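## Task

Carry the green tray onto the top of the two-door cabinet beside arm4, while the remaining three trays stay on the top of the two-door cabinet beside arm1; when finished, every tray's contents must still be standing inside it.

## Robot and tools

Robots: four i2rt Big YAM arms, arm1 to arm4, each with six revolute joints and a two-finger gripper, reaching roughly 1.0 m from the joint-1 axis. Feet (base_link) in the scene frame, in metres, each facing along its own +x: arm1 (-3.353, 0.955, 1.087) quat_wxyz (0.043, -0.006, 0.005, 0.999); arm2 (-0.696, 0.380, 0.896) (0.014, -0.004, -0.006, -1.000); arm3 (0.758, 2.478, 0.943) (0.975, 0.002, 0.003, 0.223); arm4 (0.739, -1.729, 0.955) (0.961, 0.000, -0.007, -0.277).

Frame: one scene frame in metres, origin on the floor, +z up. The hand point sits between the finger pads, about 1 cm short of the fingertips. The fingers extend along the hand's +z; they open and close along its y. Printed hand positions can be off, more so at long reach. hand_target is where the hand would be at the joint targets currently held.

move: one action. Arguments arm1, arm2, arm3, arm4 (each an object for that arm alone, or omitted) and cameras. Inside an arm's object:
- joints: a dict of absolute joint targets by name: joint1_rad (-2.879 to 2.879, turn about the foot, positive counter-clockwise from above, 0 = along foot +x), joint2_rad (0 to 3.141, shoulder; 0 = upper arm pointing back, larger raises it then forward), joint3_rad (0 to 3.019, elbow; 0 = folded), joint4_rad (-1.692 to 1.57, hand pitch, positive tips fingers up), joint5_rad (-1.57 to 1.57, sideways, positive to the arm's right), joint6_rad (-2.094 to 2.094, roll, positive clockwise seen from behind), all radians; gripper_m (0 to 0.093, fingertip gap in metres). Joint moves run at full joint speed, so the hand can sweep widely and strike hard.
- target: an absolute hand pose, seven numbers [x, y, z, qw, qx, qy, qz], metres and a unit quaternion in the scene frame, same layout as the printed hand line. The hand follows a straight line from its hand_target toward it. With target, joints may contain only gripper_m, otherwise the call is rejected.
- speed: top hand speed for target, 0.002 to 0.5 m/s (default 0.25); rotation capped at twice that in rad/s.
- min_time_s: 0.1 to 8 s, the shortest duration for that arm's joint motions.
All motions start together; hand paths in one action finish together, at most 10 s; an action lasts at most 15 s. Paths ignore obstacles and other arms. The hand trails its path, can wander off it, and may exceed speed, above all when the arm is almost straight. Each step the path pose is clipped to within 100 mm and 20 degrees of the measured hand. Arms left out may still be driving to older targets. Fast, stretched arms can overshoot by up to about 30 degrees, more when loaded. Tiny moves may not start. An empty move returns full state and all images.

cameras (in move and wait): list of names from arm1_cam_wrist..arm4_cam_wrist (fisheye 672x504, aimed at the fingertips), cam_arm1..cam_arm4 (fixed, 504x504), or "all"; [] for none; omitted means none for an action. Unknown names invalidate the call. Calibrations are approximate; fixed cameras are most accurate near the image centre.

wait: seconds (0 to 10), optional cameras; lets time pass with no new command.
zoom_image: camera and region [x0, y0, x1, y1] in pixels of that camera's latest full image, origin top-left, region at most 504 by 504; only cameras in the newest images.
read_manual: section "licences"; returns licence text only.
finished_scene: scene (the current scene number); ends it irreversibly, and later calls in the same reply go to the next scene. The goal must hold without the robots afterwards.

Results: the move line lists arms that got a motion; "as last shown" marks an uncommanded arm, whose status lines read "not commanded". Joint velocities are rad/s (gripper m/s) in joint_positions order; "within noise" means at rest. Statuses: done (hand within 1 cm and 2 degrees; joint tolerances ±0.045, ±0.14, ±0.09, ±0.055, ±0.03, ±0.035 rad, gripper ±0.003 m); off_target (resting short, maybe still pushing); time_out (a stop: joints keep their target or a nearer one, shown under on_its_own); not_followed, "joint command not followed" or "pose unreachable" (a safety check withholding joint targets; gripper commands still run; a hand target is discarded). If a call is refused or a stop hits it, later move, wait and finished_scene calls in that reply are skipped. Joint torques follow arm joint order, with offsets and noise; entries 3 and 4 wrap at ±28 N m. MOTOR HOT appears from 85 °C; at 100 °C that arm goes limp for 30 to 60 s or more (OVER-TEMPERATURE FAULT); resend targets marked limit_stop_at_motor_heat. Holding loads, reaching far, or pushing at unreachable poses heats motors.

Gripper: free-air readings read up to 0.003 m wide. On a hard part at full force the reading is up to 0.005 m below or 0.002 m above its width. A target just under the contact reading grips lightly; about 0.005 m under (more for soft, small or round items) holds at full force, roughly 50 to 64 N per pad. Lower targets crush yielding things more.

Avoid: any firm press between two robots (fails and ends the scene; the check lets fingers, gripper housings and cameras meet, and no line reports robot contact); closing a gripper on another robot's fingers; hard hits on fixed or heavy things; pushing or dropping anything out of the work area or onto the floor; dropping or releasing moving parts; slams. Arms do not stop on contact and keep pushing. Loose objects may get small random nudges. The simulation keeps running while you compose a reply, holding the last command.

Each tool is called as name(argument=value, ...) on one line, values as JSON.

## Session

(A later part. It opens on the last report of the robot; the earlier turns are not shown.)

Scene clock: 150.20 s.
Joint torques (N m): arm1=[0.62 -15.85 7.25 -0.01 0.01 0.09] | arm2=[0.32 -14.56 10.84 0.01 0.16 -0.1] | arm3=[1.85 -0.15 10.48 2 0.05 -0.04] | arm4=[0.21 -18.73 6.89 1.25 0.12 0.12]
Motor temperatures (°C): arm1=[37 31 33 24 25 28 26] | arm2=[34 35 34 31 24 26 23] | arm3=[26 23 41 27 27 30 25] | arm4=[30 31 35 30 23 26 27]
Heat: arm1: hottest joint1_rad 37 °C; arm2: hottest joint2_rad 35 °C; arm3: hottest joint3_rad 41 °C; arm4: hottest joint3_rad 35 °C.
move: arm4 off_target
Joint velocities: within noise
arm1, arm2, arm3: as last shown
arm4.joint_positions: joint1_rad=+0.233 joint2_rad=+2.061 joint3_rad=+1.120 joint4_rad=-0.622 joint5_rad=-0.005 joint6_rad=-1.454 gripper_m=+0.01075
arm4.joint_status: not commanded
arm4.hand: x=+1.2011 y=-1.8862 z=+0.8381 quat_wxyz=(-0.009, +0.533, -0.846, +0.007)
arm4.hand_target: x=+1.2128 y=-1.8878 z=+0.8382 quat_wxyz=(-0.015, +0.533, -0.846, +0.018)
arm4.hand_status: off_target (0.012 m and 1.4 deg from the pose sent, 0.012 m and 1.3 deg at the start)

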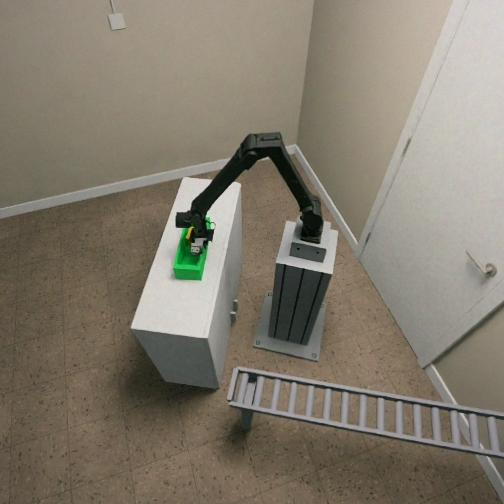

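move(arm4={"joints": {"gripper_m": 0.035}})

move(arm4={"target": [1.202, -1.887, 0.95, -0.010, 0.533, -0.8465, 0.010], "speed": 0.2}, cameras=["cam_arm4", "arm4_cam_wrist", "cam_arm1"])

zoom_image(camera="cam_arm4", region=[130, 170, 270, 310])

Scene clock: 151.17 s.
Joint torques (N m): arm1=[0.79 -15.74 7.24 -0.14 0 0.09] | arm2=[0.21 -14.56 10.8 0.03 0.16 -0.1] | arm3=[2.02 -0.21 10.58 1.96 0.06 -0.05] | arm4=[0.21 -18.9 6.8 1.06 0.03 0.12]
Motor temperatures (°C): arm1=[37 31 33 24 25 27 26] | arm2=[34 35 34 31 24 26 23] | arm3=[26 23 41 27 27 30 25] | arm4=[30 31 35 30 23 26 26]
Heat: arm1: hottest joint1_rad 37 °C; arm2: hottest joint2_rad 35 °C; arm3: hottest joint3_rad 41 °C; arm4: hottest joint3_rad 35 °C.
move: arm4 done
Joint velocities: within noise
arm1, arm2, arm3: as last shown
arm4.joint_positions: joint1_rad=+0.233 joint2_rad=+2.061 joint3_rad=+1.120 joint4_rad=-0.616 joint5_rad=-0.003 joint6_rad=-1.454 gripper_m=+0.03484
arm4.joint_status: all done
arm4.hand: x=+1.2021 y=-1.8869 z=+0.8379 quat_wxyz=(-0.010, +0.533, -0.846, +0.010)
arm4.hand_target: x=+1.2128 y=-1.8878 z=+0.8381 quat_wxyz=(-0.015, +0.533, -0.846, +0.018)
arm4.hand_status: not commanded
pictures: none

Scene clock: 152.50 s.
Joint torques (N m): arm1=[0.44 -15.44 7.17 -0.06 0 0.09] | arm2=[0.09 -14.56 10.82 0.06 0.16 -0.11] | arm3=[1.79 -0.15 10.55 2.03 0.06 -0.06] | arm4=[-0.26 -17.79 9.77 0.23 -0.08 0.06]
Motor temperatures (°C): arm1=[37 31 33 24 25 27 26] | arm2=[34 35 34 31 24 26 23] | arm3=[26 23 41 27 27 30 25] | arm4=[30 31 35 30 23 26 26]
Heat: arm1: hottest joint1_rad 37 °C; arm2: hottest joint2_rad 35 °C; arm3: hottest joint3_rad 41 °C; arm4: hottest joint3_rad 35 °C.
move: arm4 off_target
Joint velocities: within noise
arm1, arm2, arm3: as last shown
arm4.joint_positions: joint1_rad=+0.233 joint2_rad=+1.841 joint3_rad=+1.128 joint4_rad=-0.867 joint5_rad=-0.003 joint6_rad=-1.454 gripper_m=+0.03493
arm4.joint_status: not commanded
arm4.hand: x=+1.1882 y=-1.8821 z=+0.9413 quat_wxyz=(-0.003, +0.533, -0.846, +0.001)
arm4.hand_target: x=+1.2017 y=-1.8868 z=+0.9502 quat_wxyz=(-0.010, +0.533, -0.846, +0.010)
arm4.hand_status: off_target (0.017 m and 1.3 deg from the pose sent, 0.112 m and 0.1 deg at the start)
pictures: arm4_cam_wrist, cam_arm1, cam_arm4
arm4_cam_wrist: T_world_to_cam=[[0.86269, -0.50216, -0.05995, -1.91288], [-0.43537, -0.79775, 0.4172, -1.32716], [-0.25733, -0.33381, -0.90684, 0.63673]] pos_world=[1.23628, -1.80677, 1.01641]

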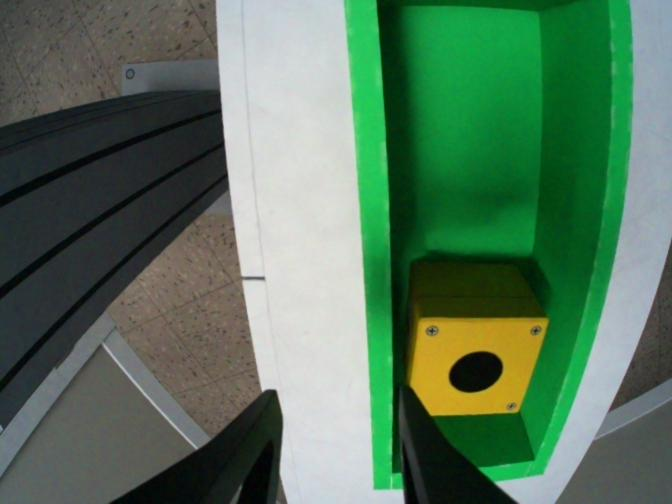

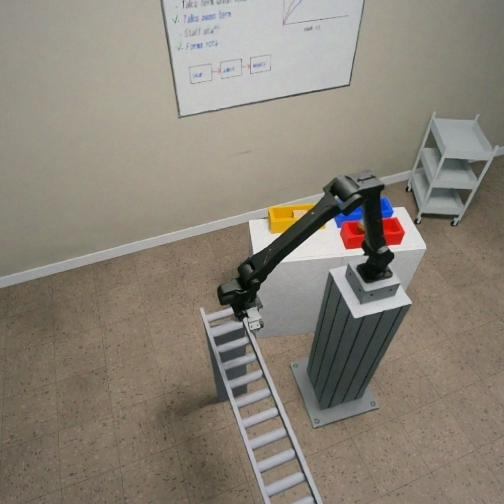

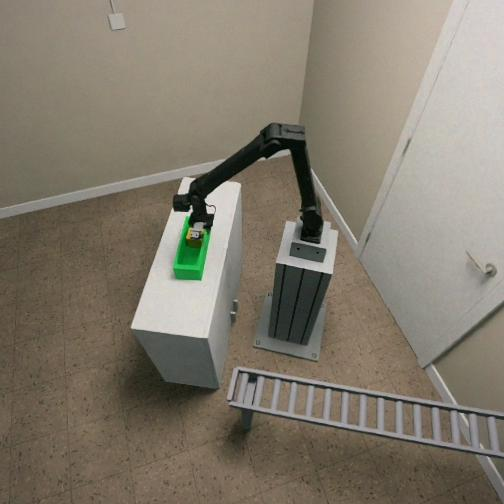

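Scaled by 3.600 from the camera's image (finer frame: 720x720).

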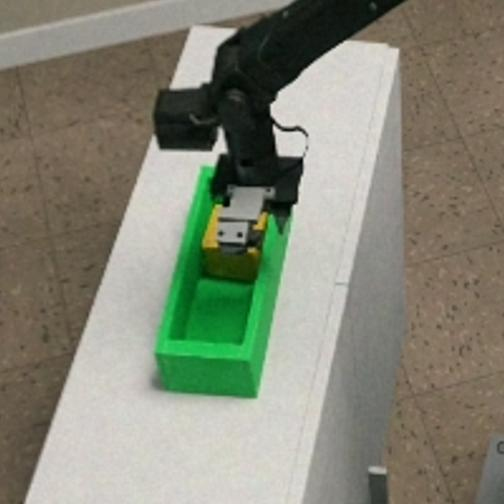

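finished_scene(scene=1)

The scene is finished: the task was done.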